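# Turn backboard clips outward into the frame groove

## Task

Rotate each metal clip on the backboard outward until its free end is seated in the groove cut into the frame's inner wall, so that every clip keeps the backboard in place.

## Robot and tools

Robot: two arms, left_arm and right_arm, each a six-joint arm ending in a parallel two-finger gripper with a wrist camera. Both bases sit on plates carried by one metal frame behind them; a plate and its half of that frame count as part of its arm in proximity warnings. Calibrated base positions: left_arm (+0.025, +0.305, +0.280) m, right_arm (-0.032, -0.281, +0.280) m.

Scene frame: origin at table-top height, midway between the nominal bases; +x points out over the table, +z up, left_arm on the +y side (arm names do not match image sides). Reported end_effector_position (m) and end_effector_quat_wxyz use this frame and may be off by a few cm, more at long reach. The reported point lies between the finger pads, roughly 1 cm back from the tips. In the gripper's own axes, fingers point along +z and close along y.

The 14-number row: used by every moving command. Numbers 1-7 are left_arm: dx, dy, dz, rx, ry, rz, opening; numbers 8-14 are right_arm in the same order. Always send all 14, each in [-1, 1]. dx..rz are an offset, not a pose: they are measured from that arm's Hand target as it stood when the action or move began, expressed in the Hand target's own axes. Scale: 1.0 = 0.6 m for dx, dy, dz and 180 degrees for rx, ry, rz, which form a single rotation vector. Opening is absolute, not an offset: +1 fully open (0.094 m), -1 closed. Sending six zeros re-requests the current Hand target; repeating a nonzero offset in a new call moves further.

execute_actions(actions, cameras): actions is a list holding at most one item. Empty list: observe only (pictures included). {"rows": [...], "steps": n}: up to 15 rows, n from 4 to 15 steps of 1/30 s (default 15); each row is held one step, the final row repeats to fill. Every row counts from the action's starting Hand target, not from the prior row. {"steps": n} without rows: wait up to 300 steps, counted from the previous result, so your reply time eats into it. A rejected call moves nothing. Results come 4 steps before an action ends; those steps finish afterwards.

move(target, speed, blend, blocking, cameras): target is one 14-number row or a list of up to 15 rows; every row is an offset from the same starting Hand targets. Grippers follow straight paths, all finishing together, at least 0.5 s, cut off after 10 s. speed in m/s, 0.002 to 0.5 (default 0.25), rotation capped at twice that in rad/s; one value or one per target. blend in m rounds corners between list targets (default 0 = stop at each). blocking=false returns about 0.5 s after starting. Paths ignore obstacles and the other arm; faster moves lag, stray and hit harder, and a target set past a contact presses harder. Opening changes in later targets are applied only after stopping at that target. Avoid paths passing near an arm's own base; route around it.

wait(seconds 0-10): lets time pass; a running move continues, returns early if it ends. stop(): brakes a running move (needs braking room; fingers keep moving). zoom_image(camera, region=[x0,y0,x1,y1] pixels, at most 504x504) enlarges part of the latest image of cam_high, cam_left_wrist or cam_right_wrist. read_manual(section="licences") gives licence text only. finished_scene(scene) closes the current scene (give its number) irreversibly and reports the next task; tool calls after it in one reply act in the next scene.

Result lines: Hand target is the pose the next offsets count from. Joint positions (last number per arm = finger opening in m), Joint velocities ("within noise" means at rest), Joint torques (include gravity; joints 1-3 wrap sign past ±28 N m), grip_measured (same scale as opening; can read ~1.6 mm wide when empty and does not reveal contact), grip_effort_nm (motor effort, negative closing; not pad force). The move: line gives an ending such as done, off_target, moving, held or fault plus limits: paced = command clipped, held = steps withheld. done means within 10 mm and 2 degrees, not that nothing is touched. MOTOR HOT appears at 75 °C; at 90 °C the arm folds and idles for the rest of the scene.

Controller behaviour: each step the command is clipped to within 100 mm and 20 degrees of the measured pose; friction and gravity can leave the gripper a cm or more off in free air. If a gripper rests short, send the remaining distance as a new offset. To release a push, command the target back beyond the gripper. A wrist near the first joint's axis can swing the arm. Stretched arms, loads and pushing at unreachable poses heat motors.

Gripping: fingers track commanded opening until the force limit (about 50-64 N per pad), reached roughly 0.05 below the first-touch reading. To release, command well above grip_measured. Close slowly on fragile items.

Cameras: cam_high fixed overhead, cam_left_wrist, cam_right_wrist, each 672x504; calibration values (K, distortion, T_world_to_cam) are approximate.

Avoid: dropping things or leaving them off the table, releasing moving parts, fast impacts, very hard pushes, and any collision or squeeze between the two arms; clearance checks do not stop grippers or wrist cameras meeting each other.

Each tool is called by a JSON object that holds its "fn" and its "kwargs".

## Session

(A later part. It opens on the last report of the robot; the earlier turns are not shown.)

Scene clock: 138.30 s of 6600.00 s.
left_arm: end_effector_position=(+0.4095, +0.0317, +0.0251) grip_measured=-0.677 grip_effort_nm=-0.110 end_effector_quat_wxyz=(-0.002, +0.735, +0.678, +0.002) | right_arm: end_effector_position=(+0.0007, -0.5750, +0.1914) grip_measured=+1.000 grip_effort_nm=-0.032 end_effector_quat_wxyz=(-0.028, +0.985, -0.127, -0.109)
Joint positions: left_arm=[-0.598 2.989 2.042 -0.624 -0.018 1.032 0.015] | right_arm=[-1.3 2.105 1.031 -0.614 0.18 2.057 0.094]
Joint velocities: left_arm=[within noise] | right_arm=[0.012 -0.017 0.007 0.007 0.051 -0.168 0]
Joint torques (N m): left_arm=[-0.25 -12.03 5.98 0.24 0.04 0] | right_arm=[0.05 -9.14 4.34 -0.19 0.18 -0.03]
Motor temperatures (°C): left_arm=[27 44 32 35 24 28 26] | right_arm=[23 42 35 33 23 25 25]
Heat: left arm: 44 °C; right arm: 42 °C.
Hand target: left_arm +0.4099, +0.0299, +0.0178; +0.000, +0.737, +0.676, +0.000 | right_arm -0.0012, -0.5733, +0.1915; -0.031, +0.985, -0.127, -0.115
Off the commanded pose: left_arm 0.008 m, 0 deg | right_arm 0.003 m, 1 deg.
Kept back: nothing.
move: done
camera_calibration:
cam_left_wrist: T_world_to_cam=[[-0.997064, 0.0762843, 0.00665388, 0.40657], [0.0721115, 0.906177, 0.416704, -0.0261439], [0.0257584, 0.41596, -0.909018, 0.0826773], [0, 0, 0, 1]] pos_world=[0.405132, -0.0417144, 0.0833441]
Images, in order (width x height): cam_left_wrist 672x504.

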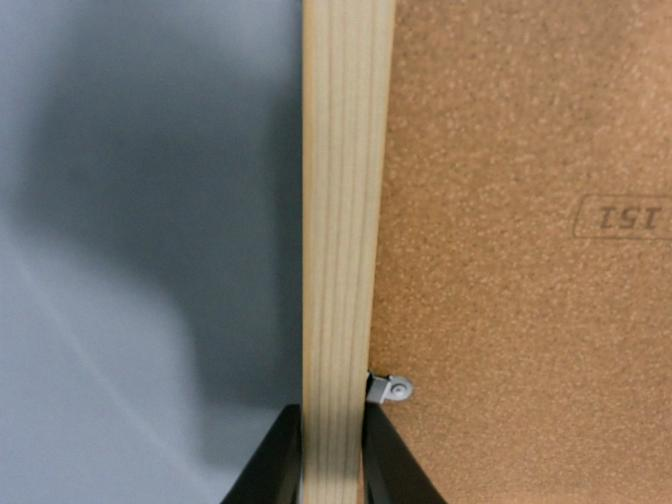

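{"fn": "move", "kwargs": {"target": [[0,0,0,0,0,0,-0.4,0,0,0,0,0,0,1],[0,0,-0.1,0,0,0,-0.4,0,0,0,0,0,0,1],[0.598,-0.235,-0.333,0,0,-0.5,-0.4,0,0,0,0,0,0,1]], "speed": [0.1,0.15,0.35], "blend": [0,0.03,0], "cameras": ["cam_high"]}}

{"fn": "move", "kwargs": {"target": [[0,0,0,0,0,0,-0.4,0.2915,-0.123,-0.081,-0.0732,0.0462,-0.5527,1],[0,0,0,0,0,0,-0.4,0.379,-0.6083,-0.0862,0.1102,0.0249,0.938,1],[0,0,0,0,0,0,-0.4,0.1788,-0.9515,-0.0265,0.0442,0.0697,0.443,1]], "speed": 0.35, "blend": [0.06,0.06,0]}}

Scene clock: 144.20 s of 6600.00 s.
left_arm: end_effector_position=(+0.2998, +0.4016, +0.2119) grip_measured=-0.403 grip_effort_nm=0.154 end_effector_quat_wxyz=(-0.004, +0.046, +0.999, +0.003) | right_arm: end_effector_position=(+0.0007, -0.5750, +0.1914) grip_measured=+1.000 grip_effort_nm=-0.032 end_effector_quat_wxyz=(-0.028, +0.985, -0.127, -0.109)
Joint positions: left_arm=[0.347 1.939 0.9 -0.525 -0.016 0.418 0.028] | right_arm=[-1.3 2.105 1.031 -0.614 0.18 2.057 0.094]
Joint velocities: within noise
Joint torques (N m): left_arm=[-0.23 -9.91 3.74 0.07 0.1 -0.11] | right_arm=[-0.05 -9.07 4.19 -0.23 0.19 -0.01]
Motor temperatures (°C): left_arm=[27 44 32 35 24 28 26] | right_arm=[23 42 35 33 23 25 25]
Heat: left arm: 44 °C; right arm: 42 °C.
Hand target: left_arm +0.2999, +0.3994, +0.2175; +0.000, +0.043, +0.999, +0.000 | right_arm -0.0012, -0.5733, +0.1915; -0.031, +0.985, -0.127, -0.115
Off the commanded pose: left_arm 0.006 m, 1 deg | right_arm 0.003 m, 1 deg.
Kept back: nothing.
move: done; blend cut to 0.0299 m at target 2
Images, in order (width x height): cam_high 672x504.

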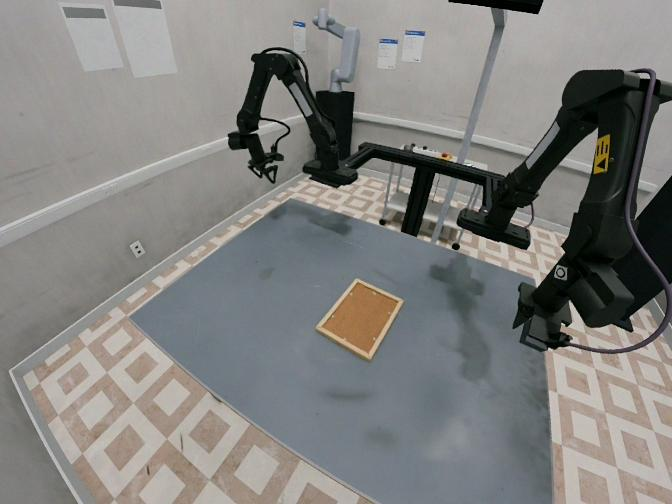

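Scene clock: 151.80 s of 6600.00 s.
left_arm: end_effector_position=(+0.2991, +0.4012, +0.2119) grip_measured=-0.403 grip_effort_nm=0.159 end_effector_quat_wxyz=(-0.005, +0.045, +0.999, +0.003) | right_arm: end_effector_position=(+0.2502, -0.0488, +0.2064) grip_measured=+1.000 grip_effort_nm=-0.042 end_effector_quat_wxyz=(-0.012, +0.673, -0.739, -0.001)
Joint positions: left_arm=[0.347 1.939 0.9 -0.528 -0.015 0.417 0.028] | right_arm=[0.742 2.162 1.221 -0.606 0.011 -0.789 0.094]
Joint velocities: within noise
Joint torques (N m): left_arm=[-0.21 -9.92 3.74 0.1 0.09 -0.1] | right_arm=[0.21 -8.29 7.01 0.06 0.07 -0.09]
Motor temperatures (°C): left_arm=[27 43 32 35 24 28 26] | right_arm=[23 41 35 32 23 25 25]
Heat: left arm: 43 °C; right arm: 41 °C.
Hand target: left_arm +0.2999, +0.3994, +0.2175; +0.000, +0.043, +0.999, +0.000 | right_arm +0.2498, -0.0493, +0.2005; +0.001, -0.677, +0.736, +0.000
Off the commanded pose: left_arm 0.006 m, 1 deg | right_arm 0.006 m, 1 deg.
Kept back: nothing.
move: done
camera_calibration:
cam_left_wrist: T_world_to_cam=[[-0.0875825, -0.996154, 0.00241528, 0.426266], [-0.90297, 0.0804132, 0.422111, 0.190939], [-0.420682, 0.0347887, -0.906541, 0.387544], [0, 0, 0, 1]] pos_world=[0.372779, 0.395791, 0.269697]
cam_right_wrist: T_world_to_cam=[[0.995975, -0.0888993, 0.0113995, -0.254794], [-0.0853928, -0.902583, 0.421963, -0.0727793], [-0.0272232, -0.421238, -0.906542, 0.258915], [0, 0, 0, 1]] pos_world=[0.254602, 0.0207242, 0.268331]

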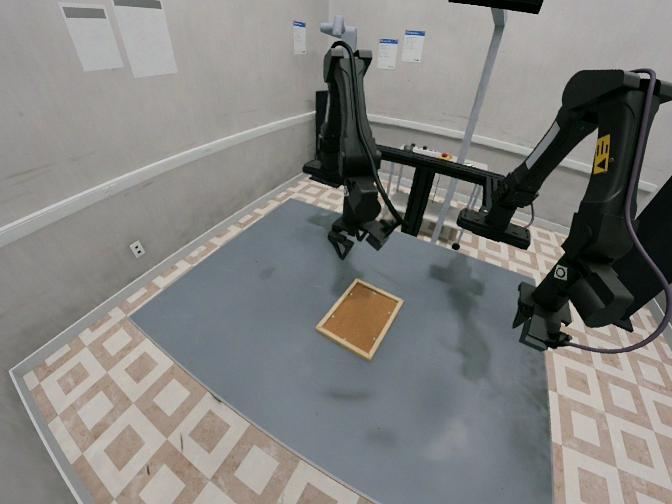

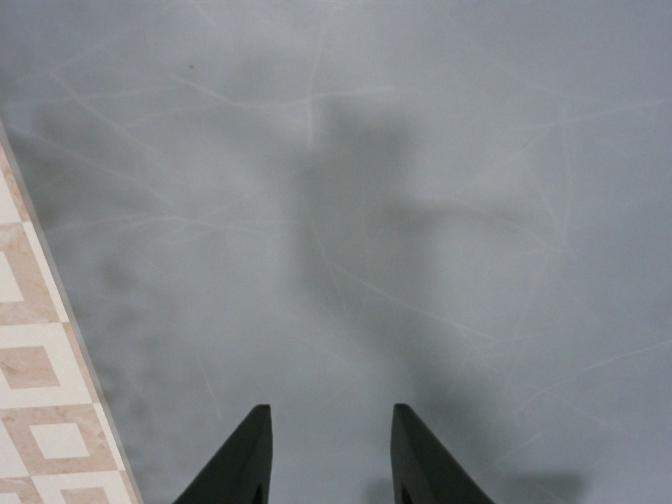

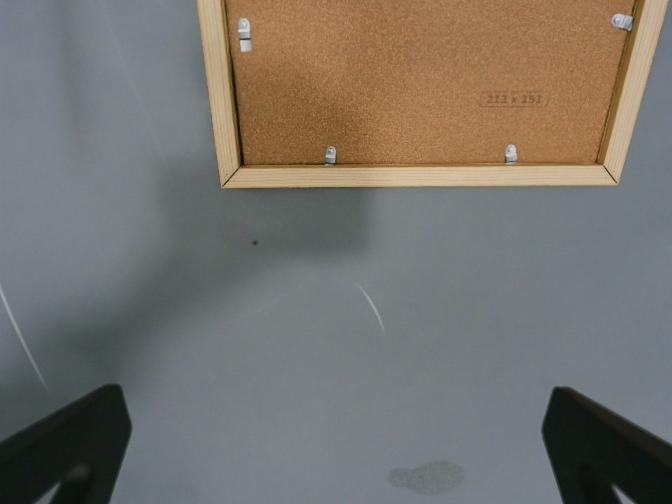

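{"fn": "move", "kwargs": {"target": [[0,0,0,0,0,0,-0.4,-0.1327,0.098,0.14,0,0,0,-0.05],[0,0,0,0,0,0,-0.4,-0.1327,0.098,0.2342,0,0,0,-0.05]], "speed": 0.2, "blend": 0.02, "cameras": ["cam_high","cam_right_wrist"]}}

Scene clock: 153.90 s of 6600.00 s.
left_arm: end_effector_position=(+0.2991, +0.4012, +0.2119) grip_measured=-0.403 grip_effort_nm=0.154 end_effector_quat_wxyz=(-0.005, +0.045, +0.999, +0.003) | right_arm: end_effector_position=(+0.1968, +0.0343, +0.0664) grip_measured=-0.048 grip_effort_nm=-0.129 end_effector_quat_wxyz=(+0.000, +0.680, -0.734, +0.000)
Joint positions: left_arm=[0.347 1.939 0.9 -0.528 -0.015 0.417 0.028] | right_arm=[0.993 2.643 1.411 -0.342 0.014 -0.555 0.045]
Joint velocities: within noise
Joint torques (N m): left_arm=[-0.2 -9.92 3.74 0.09 0.09 -0.11] | right_arm=[-0.02 -10.37 5.22 0.22 0.05 0.07]
Motor temperatures (°C): left_arm=[27 43 32 35 24 28 26] | right_arm=[23 41 35 32 23 25 25]
Heat: left arm: 43 °C; right arm: 41 °C.
Hand target: left_arm +0.2999, +0.3994, +0.2175; +0.000, +0.043, +0.999, +0.000 | right_arm +0.1979, +0.0350, +0.0599; -0.001, +0.677, -0.736, +0.000
Off the commanded pose: left_arm 0.006 m, 1 deg | right_arm 0.007 m, 0 deg.
Kept back: nothing.
move: done
camera_calibration:
cam_right_wrist: T_world_to_cam=[[0.997416, -0.0717905, -0.00272043, -0.192637], [-0.0633029, -0.896139, 0.439236, 0.050985], [-0.0339709, -0.437929, -0.898367, 0.166862], [0, 0, 0, 1]] pos_world=[0.201036, 0.104934, 0.126985]
Images, in order (width x height): cam_high 672x504, cam_right_wrist 672x504.

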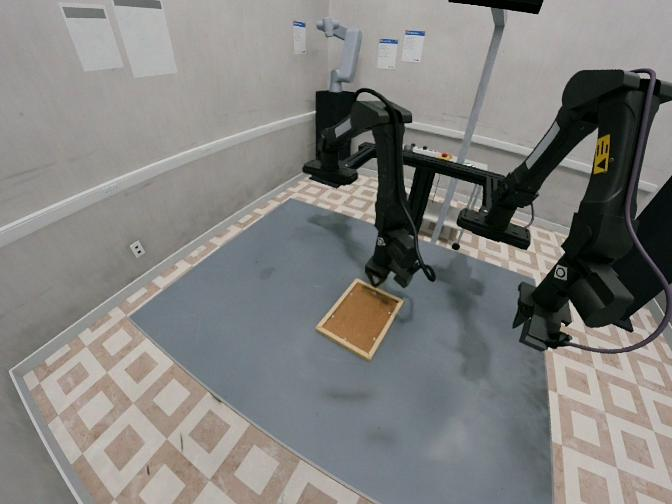

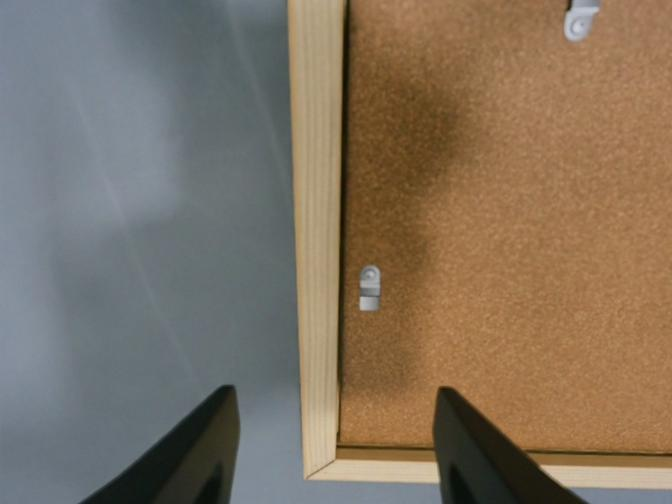

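{"fn": "move", "kwargs": {"target": [[0,0,0,0,0,0,-0.4,0.0185,0.02,0.0167,0,0,0,-0.05],[0,0,0,0,0,0,-0.4,0.003,0.0055,0.0532,0,0,0,-0.05]], "speed": 0.1, "cameras": ["cam_right_wrist"]}}

Scene clock: 155.50 s of 6600.00 s.
left_arm: end_effector_position=(+0.2991, +0.4012, +0.2119) grip_measured=-0.403 grip_effort_nm=0.159 end_effector_quat_wxyz=(-0.005, +0.045, +0.999, +0.003) | right_arm: end_effector_position=(+0.1963, +0.0347, +0.0371) grip_measured=-0.048 grip_effort_nm=-0.125 end_effector_quat_wxyz=(-0.004, +0.677, -0.736, +0.000)
Joint positions: left_arm=[0.347 1.939 0.9 -0.528 -0.015 0.417 0.028] | right_arm=[0.994 2.733 1.443 -0.275 0.014 -0.547 0.045]
Joint velocities: within noise
Joint torques (N m): left_arm=[-0.2 -9.94 3.73 0.1 0.09 -0.11] | right_arm=[0.12 -9.96 4.92 0.19 0.02 -0.02]
Motor temperatures (°C): left_arm=[27 43 31 35 24 28 26] | right_arm=[23 41 35 32 23 25 25]
Heat: left arm: 43 °C; right arm: 41 °C.
Hand target: left_arm +0.3000, +0.3994, +0.2175; +0.000, +0.043, +0.999, +0.000 | right_arm +0.1946, +0.0336, +0.0280; -0.001, +0.677, -0.736, +0.000
Off the commanded pose: left_arm 0.006 m, 1 deg | right_arm 0.009 m, 0 deg.
Kept back: nothing.
move: done
camera_calibration:
cam_right_wrist: T_world_to_cam=[[0.996893, -0.0787455, 0.00168544, -0.191985], [-0.0717159, -0.898637, 0.432792, 0.066194], [-0.0325658, -0.431568, -0.901492, 0.14036], [0, 0, 0, 1]] pos_world=[0.200707, 0.104941, 0.0982087]
Images, in order (width x height): cam_right_wrist 672x504.

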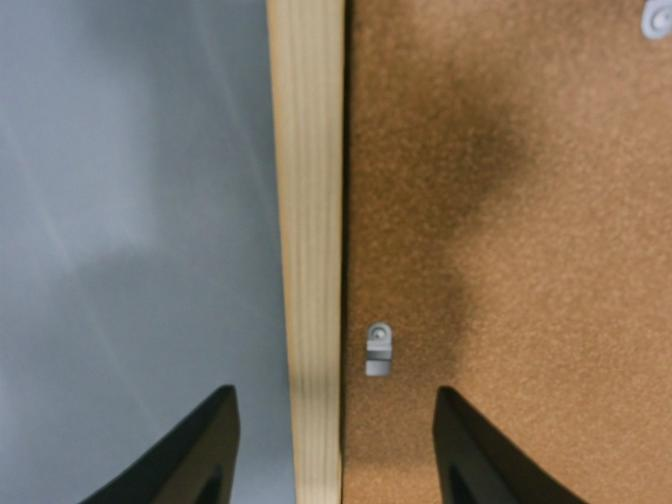

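{"fn": "move", "kwargs": {"target": [[0,0,0,0,0,0,-0.4,0.019,0.0195,-0.025,0,0,0,-0.05],[0,0,0,0,0,0,-0.4,0.0035,0.0048,0.0167,0,0,0,-0.05]], "speed": 0.1, "cameras": ["cam_right_wrist"]}}

Scene clock: 156.87 s of 6600.00 s.
left_arm: end_effector_position=(+0.2990, +0.4012, +0.2119) grip_measured=-0.403 grip_effort_nm=0.159 end_effector_quat_wxyz=(-0.006, +0.045, +0.999, +0.003) | right_arm: end_effector_position=(+0.1957, +0.0372, +0.0290) grip_measured=-0.048 grip_effort_nm=-0.125 end_effector_quat_wxyz=(-0.012, +0.677, -0.736, -0.002)
Joint positions: left_arm=[0.347 1.939 0.9 -0.529 -0.015 0.417 0.028] | right_arm=[0.998 2.757 1.446 -0.24 0.014 -0.543 0.045]
Joint velocities: within noise
Joint torques (N m): left_arm=[-0.2 -9.91 3.73 0.09 0.09 -0.11] | right_arm=[-0.02 -9.87 4.59 0.15 0.03 0.02]
Motor temperatures (°C): left_arm=[27 43 31 35 24 28 26] | right_arm=[23 41 35 32 23 25 25]
Heat: left arm: 43 °C; right arm: 41 °C.
Hand target: left_arm +0.2999, +0.3994, +0.2175; +0.000, +0.043, +0.999, +0.000 | right_arm +0.1916, +0.0317, +0.0179; -0.001, +0.677, -0.736, +0.000
Off the commanded pose: left_arm 0.006 m, 1 deg | right_arm 0.013 m, 1 deg.
Kept back: nothing.
move: off_target (right_arm)
camera_calibration:
cam_right_wrist: T_world_to_cam=[[0.996829, -0.0790102, 0.0094342, -0.191426], [-0.0756231, -0.903799, 0.421222, 0.0731498], [-0.0247542, -0.420599, -0.906909, 0.132333], [0, 0, 0, 1]] pos_world=[0.199626, 0.106647, 0.0910075]
Images, in order (width x height): cam_right_wrist 672x504.

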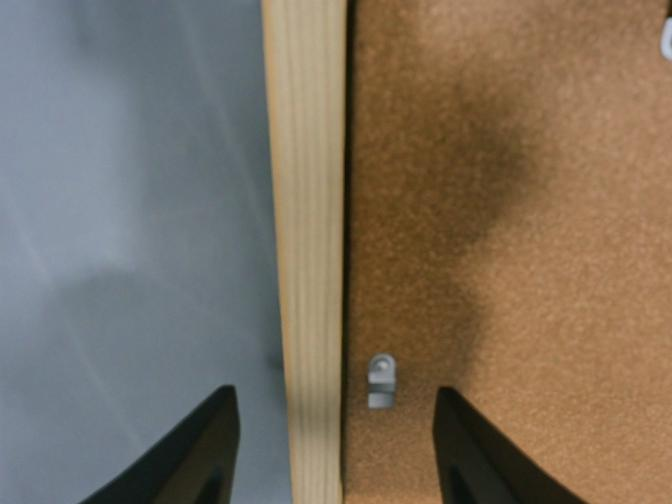

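{"fn": "move", "kwargs": {"target": [[0,0,0,0,0,0,-0.4,0.0215,0.0182,-0.04,0,0,0,-0.05],[0,0,0,0,0,0,-0.4,0.006,0.0035,0.0067,0,0,0,-0.05]], "speed": 0.1, "cameras": ["cam_right_wrist"]}}

Scene clock: 158.73 s of 6600.00 s.
left_arm: end_effector_position=(+0.2990, +0.4012, +0.2119) grip_measured=-0.403 grip_effort_nm=0.159 end_effector_quat_wxyz=(-0.006, +0.045, +0.999, +0.003) | right_arm: end_effector_position=(+0.1936, +0.0344, +0.0249) grip_measured=-0.048 grip_effort_nm=-0.125 end_effector_quat_wxyz=(-0.013, +0.677, -0.736, -0.002)
Joint positions: left_arm=[0.347 1.939 0.9 -0.529 -0.015 0.417 0.028] | right_arm=[0.998 2.764 1.432 -0.217 0.014 -0.542 0.045]
Joint velocities: within noise
Joint torques (N m): left_arm=[-0.23 -9.91 3.75 0.1 0.09 -0.11] | right_arm=[-0.02 -9.92 4.48 0.12 0.05 -0.03]
Motor temperatures (°C): left_arm=[27 42 31 35 24 28 26] | right_arm=[23 41 35 32 23 25 25]
Heat: left arm: 42 °C; right arm: 41 °C.
Hand target: left_arm +0.2999, +0.3994, +0.2175; +0.000, +0.043, +0.999, +0.000 | right_arm +0.1892, +0.0282, +0.0139; -0.001, +0.677, -0.736, +0.000
Off the commanded pose: left_arm 0.006 m, 1 deg | right_arm 0.013 m, 1 deg.
Kept back: nothing.
move: off_target (right_arm)
camera_calibration:
cam_right_wrist: T_world_to_cam=[[0.996725, -0.0801914, 0.0104011, -0.189479], [-0.0771407, -0.904367, 0.419725, 0.0725624], [-0.0242519, -0.419153, -0.907592, 0.127182], [0, 0, 0, 1]] pos_world=[0.197541, 0.103737, 0.0869443]
Images, in order (width x height): cam_right_wrist 672x504.

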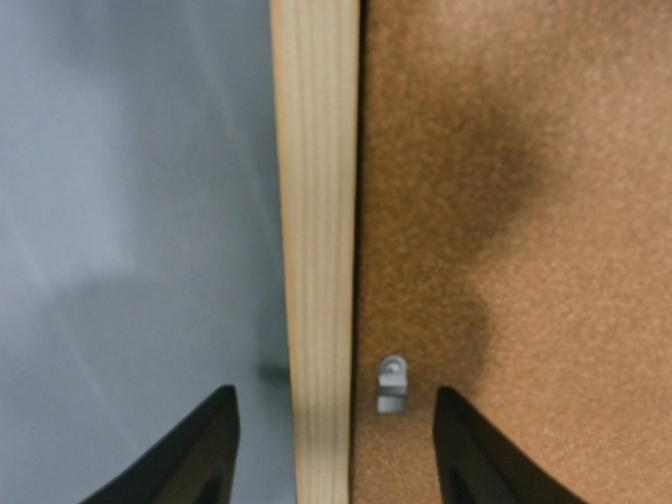

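{"fn": "move", "kwargs": {"target": [[0,0,0,0,0,0,-0.4,0.0158,0.0183,-0.0433,0,0,0,-0.05],[0,0,0,0,0,0,-0.4,0.0003,0.0037,0.0042,0,0,0,-0.05]], "speed": 0.1, "cameras": ["cam_right_wrist"]}}

Scene clock: 160.10 s of 6600.00 s.
left_arm: end_effector_position=(+0.2990, +0.4012, +0.2119) grip_measured=-0.403 grip_effort_nm=0.154 end_effector_quat_wxyz=(-0.006, +0.045, +0.999, +0.003) | right_arm: end_effector_position=(+0.1916, +0.0348, +0.0223) grip_measured=-0.048 grip_effort_nm=-0.115 end_effector_quat_wxyz=(-0.014, +0.677, -0.736, -0.002)
Joint positions: left_arm=[0.347 1.939 0.9 -0.529 -0.015 0.417 0.028] | right_arm=[1.003 2.77 1.43 -0.207 0.014 -0.538 0.045]
Joint velocities: within noise
Joint torques (N m): left_arm=[-0.2 -9.92 3.75 0.1 0.09 -0.11] | right_arm=[0.24 -9.89 4.52 0.1 0.05 -0.01]
Motor temperatures (°C): left_arm=[27 42 31 35 24 28 26] | right_arm=[23 41 35 32 23 25 25]
Heat: left arm: 42 °C; right arm: 41 °C.
Hand target: left_arm +0.2999, +0.3994, +0.2175; +0.000, +0.043, +0.999, +0.000 | right_arm +0.1869, +0.0282, +0.0114; -0.001, +0.677, -0.736, +0.000
Off the commanded pose: left_arm 0.006 m, 1 deg | right_arm 0.014 m, 2 deg.
Kept back: nothing.
move: off_target (right_arm)
camera_calibration:
cam_right_wrist: T_world_to_cam=[[0.996806, -0.0790845, 0.0111545, -0.187409], [-0.0764847, -0.905017, 0.418442, 0.0737886], [-0.0229973, -0.417959, -0.908175, 0.124751], [0, 0, 0, 1]] pos_world=[0.195323, 0.104099, 0.0845097]
Images, in order (width x height): cam_right_wrist 672x504.

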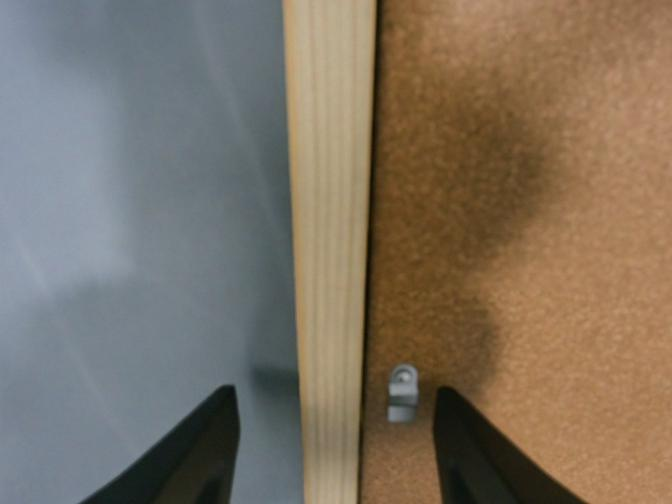

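{"fn": "zoom_image", "kwargs": {"camera": "cam_right_wrist", "region": [200, 340, 480, 504]}}

Scaled by 1.800 from the camera's 672x504 image, which has a finer 960x720 frame.

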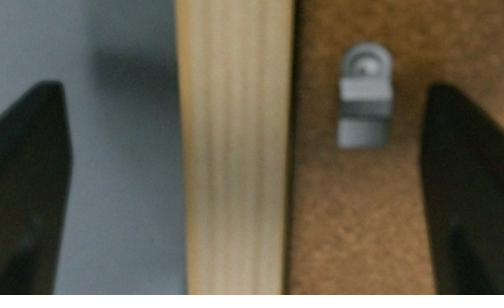

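{"fn": "move", "kwargs": {"target": [[0,0,0,0,0,0,-0.4,0,0,0,0,0,0,-0.42]], "cameras": ["cam_right_wrist"]}}

{"fn": "zoom_image", "kwargs": {"camera": "cam_right_wrist", "region": [200, 340, 480, 504]}}

Scene clock: 161.07 s of 6600.00 s.
left_arm: end_effector_position=(+0.2990, +0.4012, +0.2119) grip_measured=-0.403 grip_effort_nm=0.159 end_effector_quat_wxyz=(-0.006, +0.045, +0.999, +0.003) | right_arm: end_effector_position=(+0.1923, +0.0345, +0.0223) grip_measured=-0.418 grip_effort_nm=-0.129 end_effector_quat_wxyz=(-0.014, +0.677, -0.736, +0.000)
Joint positions: left_arm=[0.347 1.939 0.9 -0.529 -0.015 0.417 0.028] | right_arm=[1.003 2.77 1.43 -0.207 0.018 -0.538 0.027]
Joint velocities: within noise
Joint torques (N m): left_arm=[-0.21 -9.92 3.74 0.1 0.09 -0.11] | right_arm=[0.06 -9.74 4.37 0.13 -0.01 -0.01]
Motor temperatures (°C): left_arm=[27 42 31 34 24 28 26] | right_arm=[23 41 34 32 23 25 25]
Heat: left arm: 42 °C; right arm: 41 °C.
Hand target: left_arm +0.2999, +0.3994, +0.2175; +0.000, +0.043, +0.999, +0.000 | right_arm +0.1869, +0.0282, +0.0114; -0.001, +0.677, -0.736, +0.000
Off the commanded pose: left_arm 0.006 m, 1 deg | right_arm 0.014 m, 2 deg.
Kept back: nothing.
move: off_target (right_arm)
camera_calibration:
cam_right_wrist: T_world_to_cam=[[0.996745, -0.0791868, 0.0151408, -0.188222], [-0.0782148, -0.904244, 0.419792, 0.0738618], [-0.019551, -0.419609, -0.907494, 0.124036], [0, 0, 0, 1]] pos_world=[0.195811, 0.103931, 0.0844048]
Images, in order (width x height): cam_right_wrist 672x504.

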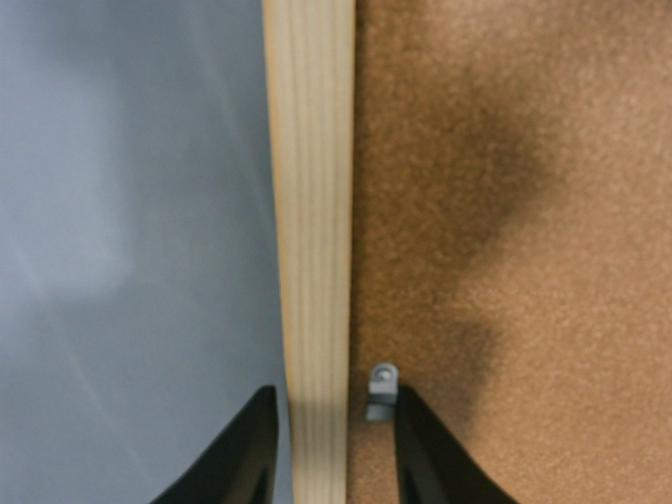

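Scaled by 1.800 from the camera's 672x504 image, which has a finer 960x720 frame.

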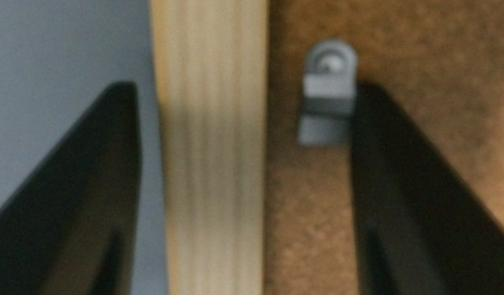

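{"fn": "move", "kwargs": {"target": [[0,0,0,0,0,0,-0.4,0,0,0,0,0,0,-0.52]], "cameras": ["cam_right_wrist"]}}

{"fn": "zoom_image", "kwargs": {"camera": "cam_right_wrist", "region": [200, 340, 480, 504]}}

Scene clock: 162.00 s of 6600.00 s.
left_arm: end_effector_position=(+0.2990, +0.4012, +0.2119) grip_measured=-0.403 grip_effort_nm=0.154 end_effector_quat_wxyz=(-0.006, +0.045, +0.999, +0.003) | right_arm: end_effector_position=(+0.1926, +0.0344, +0.0224) grip_measured=-0.517 grip_effort_nm=-0.173 end_effector_quat_wxyz=(-0.015, +0.677, -0.736, +0.001)
Joint positions: left_arm=[0.347 1.939 0.9 -0.529 -0.015 0.417 0.028] | right_arm=[1.003 2.77 1.43 -0.206 0.02 -0.538 0.023]
Joint velocities: within noise
Joint torques (N m): left_arm=[-0.23 -9.92 3.73 0.09 0.1 -0.1] | right_arm=[0.12 -9.78 4.45 0.1 -0.05 0.01]
Motor temperatures (°C): left_arm=[27 42 31 34 24 28 26] | right_arm=[23 41 34 32 23 25 25]
Heat: left arm: 42 °C; right arm: 41 °C.
Hand target: left_arm +0.2999, +0.3994, +0.2175; +0.000, +0.043, +0.999, +0.000 | right_arm +0.1869, +0.0282, +0.0114; +0.000, +0.677, -0.736, +0.000
Off the commanded pose: left_arm 0.006 m, 1 deg | right_arm 0.014 m, 2 deg.
Kept back: nothing.
move: off_target (right_arm)
camera_calibration:
cam_right_wrist: T_world_to_cam=[[0.996682, -0.0796131, 0.0169626, -0.188576], [-0.0793543, -0.903877, 0.420368, 0.0739704], [-0.0181347, -0.420319, -0.907195, 0.12374], [0, 0, 0, 1]] pos_world=[0.196064, 0.103858, 0.0843607]
Images, in order (width x height): cam_right_wrist 672x504.

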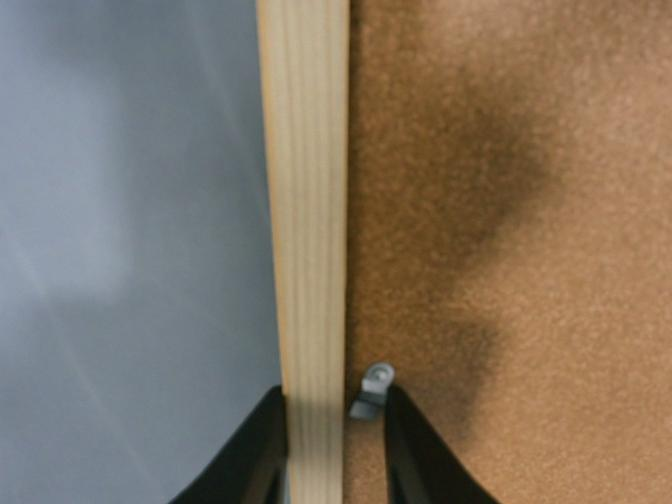

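Scaled by 1.800 from the camera's 672x504 image, which has a finer 960x720 frame.

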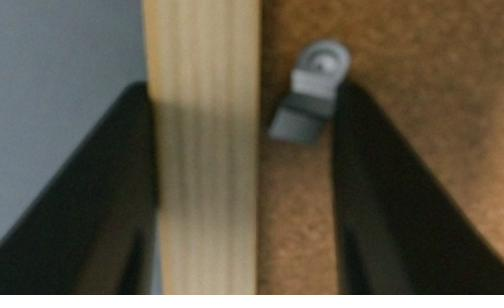

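Clip is rotating. Continuing the squeeze.

{"fn": "move", "kwargs": {"target": [[0,0,0,0,0,0,-0.4,0,0,0,0,0,0,-0.6],[0,0,0,0,0,0,-0.4,0,0,0,0,0,0,-0.68]], "cameras": ["cam_right_wrist"]}}

{"fn": "zoom_image", "kwargs": {"camera": "cam_right_wrist", "region": [200, 340, 480, 504]}}

Scene clock: 164.13 s of 6600.00 s.
left_arm: end_effector_position=(+0.2990, +0.4012, +0.2119) grip_measured=-0.403 grip_effort_nm=0.164 end_effector_quat_wxyz=(-0.006, +0.045, +0.999, +0.003) | right_arm: end_effector_position=(+0.1910, +0.0338, +0.0223) grip_measured=-0.678 grip_effort_nm=-0.134 end_effector_quat_wxyz=(-0.011, +0.677, -0.736, -0.001)
Joint positions: left_arm=[0.347 1.939 0.9 -0.529 -0.015 0.417 0.028] | right_arm=[1.003 2.77 1.43 -0.212 0.015 -0.538 0.015]
Joint velocities: within noise
Joint torques (N m): left_arm=[-0.2 -9.92 3.75 0.09 0.09 -0.11] | right_arm=[0.05 -9.76 4.46 0.13 0.03 0]
Motor temperatures (°C): left_arm=[27 42 31 34 24 28 26] | right_arm=[23 41 34 32 23 25 25]
Heat: left arm: 42 °C; right arm: 41 °C.
Hand target: left_arm +0.3000, +0.3994, +0.2175; +0.000, +0.043, +0.999, +0.000 | right_arm +0.1869, +0.0282, +0.0114; -0.001, +0.677, -0.736, +0.000
Off the commanded pose: left_arm 0.006 m, 1 deg | right_arm 0.013 m, 1 deg.
Kept back: nothing.
move: off_target (right_arm); target 2's new opening was sent with right_arm's hand 0.013 m and 1 deg from that target
camera_calibration:
cam_right_wrist: T_world_to_cam=[[0.9968, -0.0793803, 0.00944047, -0.186889], [-0.0759299, -0.903242, 0.422361, 0.0725956], [-0.0250001, -0.421726, -0.906379, 0.124763], [0, 0, 0, 1]] pos_world=[0.194922, 0.103352, 0.0841854]
Images, in order (width x height): cam_right_wrist 672x504.

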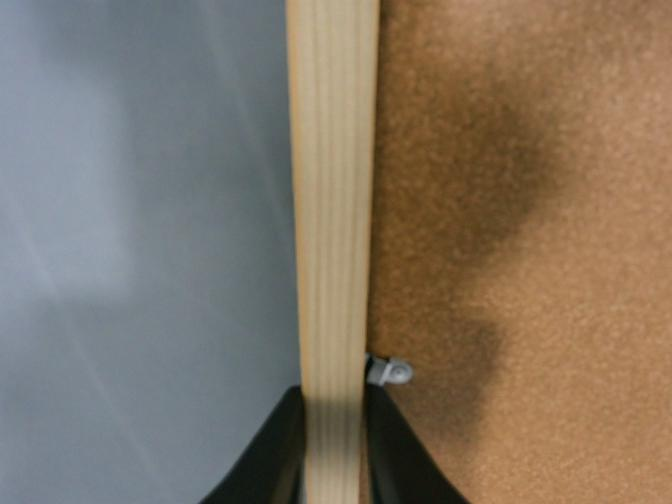

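Scaled by 1.800 from the camera's 672x504 image, which has a finer 960x720 frame.

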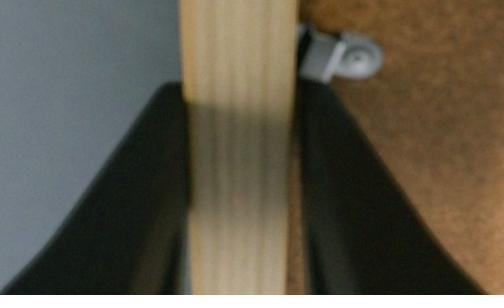

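{"fn": "move", "kwargs": {"target": [[0,0,0,0,0,0,-0.4,0,0,0,0,0,0,-0.4],[0,0,0,0,0,0,-0.4,0,0,-0.1,0,0,0,-0.4],[0,0,0,0,0,0,-0.4,-0.1025,-0.18,-0.38,0,0,0,-0.4]], "speed": [0.1,0.15,0.3], "blend": [0,0.03,0], "cameras": ["cam_high","cam_right_wrist"]}}

{"fn": "zoom_image", "kwargs": {"camera": "cam_right_wrist", "region": [100, 60, 604, 460]}}

Scene clock: 167.03 s of 6600.00 s.
left_arm: end_effector_position=(+0.2989, +0.4012, +0.2119) grip_measured=-0.403 grip_effort_nm=0.159 end_effector_quat_wxyz=(-0.006, +0.045, +0.999, +0.002) | right_arm: end_effector_position=(+0.3002, +0.0826, +0.2495) grip_measured=-0.402 grip_effort_nm=0.056 end_effector_quat_wxyz=(-0.013, +0.675, -0.737, -0.001)
Joint positions: left_arm=[0.347 1.939 0.9 -0.529 -0.015 0.417 0.028] | right_arm=[0.886 2.55 2.116 -1.112 0.015 -0.65 0.028]
Joint velocities: within noise
Joint torques (N m): left_arm=[-0.21 -9.92 3.74 0.09 0.09 -0.11] | right_arm=[-0.06 -11.82 8.29 0.01 0.01 -0.05]
Motor temperatures (°C): left_arm=[27 42 31 34 24 28 26] | right_arm=[23 41 34 32 23 25 25]
Heat: left arm: 42 °C; right arm: 41 °C.
Hand target: left_arm +0.2999, +0.3994, +0.2175; +0.000, +0.043, +0.999, +0.000 | right_arm +0.2994, +0.0803, +0.2395; +0.000, -0.677, +0.736, +0.000
Off the commanded pose: left_arm 0.006 m, 1 deg | right_arm 0.010 m, 2 deg.
Kept back: nothing.
move: done; blend cut to 0.0298 m at target 2
camera_calibration:
cam_right_wrist: T_world_to_cam=[[0.996398, -0.0836803, 0.0137177, -0.294552], [-0.0816735, -0.90355, 0.420627, 0.0312042], [-0.0228036, -0.420232, -0.90713, 0.353363], [0, 0, 0, 1]] pos_world=[0.304097, 0.152041, 0.311461]
Images, in order (width x height): cam_high 672x504, cam_right_wrist 672x504.

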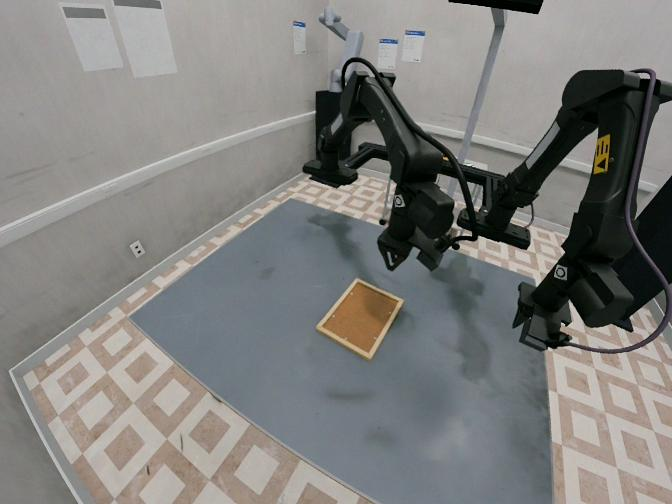

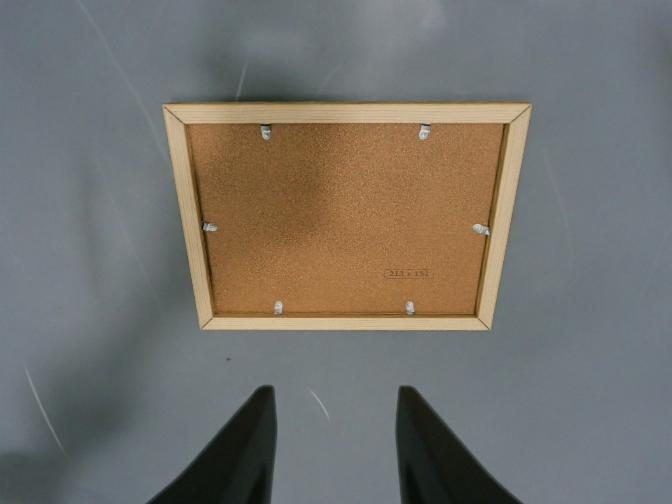

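Scaled by 1.000.

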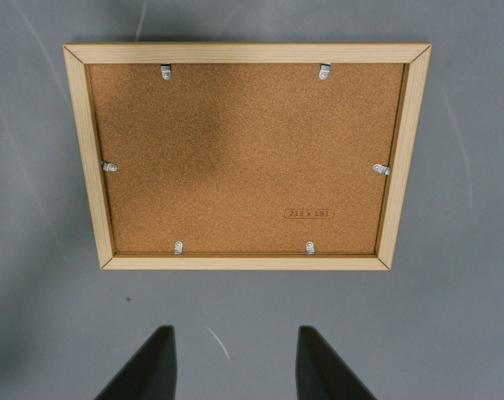

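{"fn": "zoom_image", "kwargs": {"camera": "cam_right_wrist", "region": [160, 90, 360, 240]}}

{"fn": "zoom_image", "kwargs": {"camera": "cam_right_wrist", "region": [350, 90, 550, 240]}}

{"fn": "zoom_image", "kwargs": {"camera": "cam_right_wrist", "region": [240, 220, 440, 370]}}

Scaled by 2.520 from the camera's 672x504 image, which has a finer 960x720 frame.

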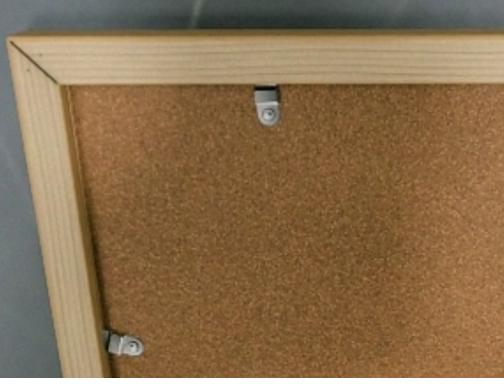

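Scaled by 2.520 from the camera's 672x504 image, which has a finer 960x720 frame.

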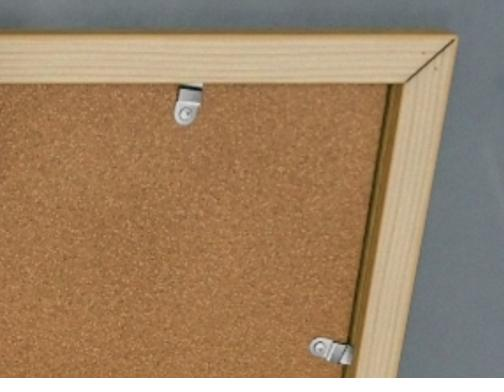

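Scaled by 2.520 from the camera's 672x504 image, which has a finer 960x720 frame.

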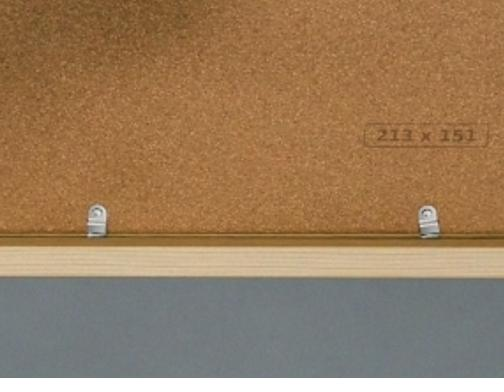

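{"fn": "zoom_image", "kwargs": {"camera": "cam_right_wrist", "region": [460, 205, 510, 250]}}

{"fn": "zoom_image", "kwargs": {"camera": "cam_right_wrist", "region": [190, 205, 240, 250]}}

{"fn": "zoom_image", "kwargs": {"camera": "cam_right_wrist", "region": [260, 285, 310, 330]}}

{"fn": "zoom_image", "kwargs": {"camera": "cam_right_wrist", "region": [390, 285, 440, 330]}}

{"fn": "zoom_image", "kwargs": {"camera": "cam_right_wrist", "region": [400, 105, 450, 150]}}

Scaled by 10.080 from the camera's 672x504 image, which has a finer 960x720 frame.

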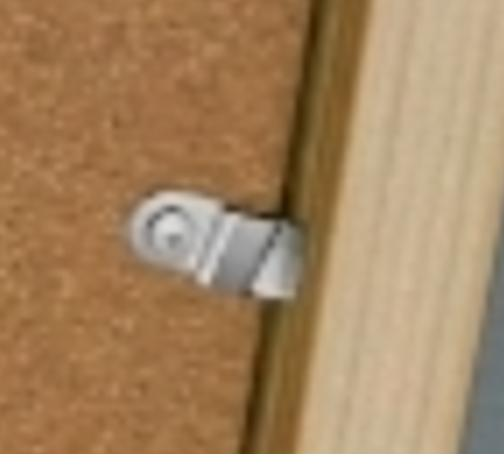

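Scaled by 10.080 from the camera's 672x504 image, which has a finer 960x720 frame.

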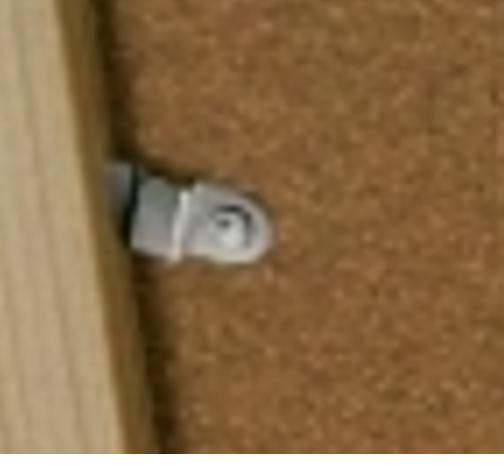

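Scaled by 10.080 from the camera's 672x504 image, which has a finer 960x720 frame.

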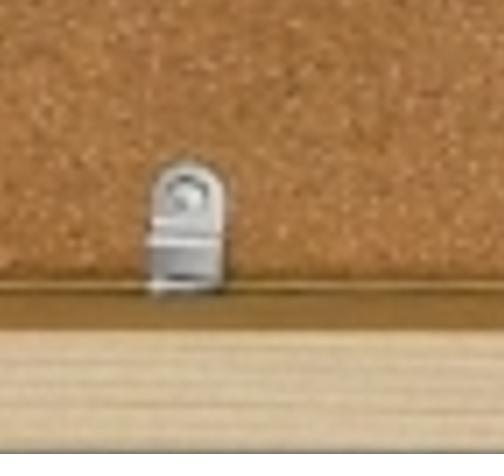

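Scaled by 10.080 from the camera's 672x504 image, which has a finer 960x720 frame.

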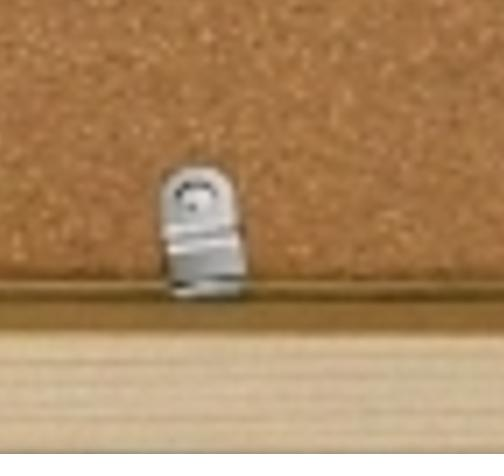

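Scaled by 10.080 from the camera's 672x504 image, which has a finer 960x720 frame.

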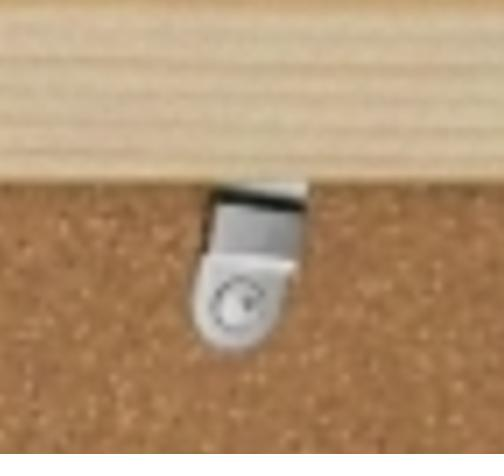

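{"fn": "finished_scene", "kwargs": {"scene": 1}}

The scene is finished: the task was done.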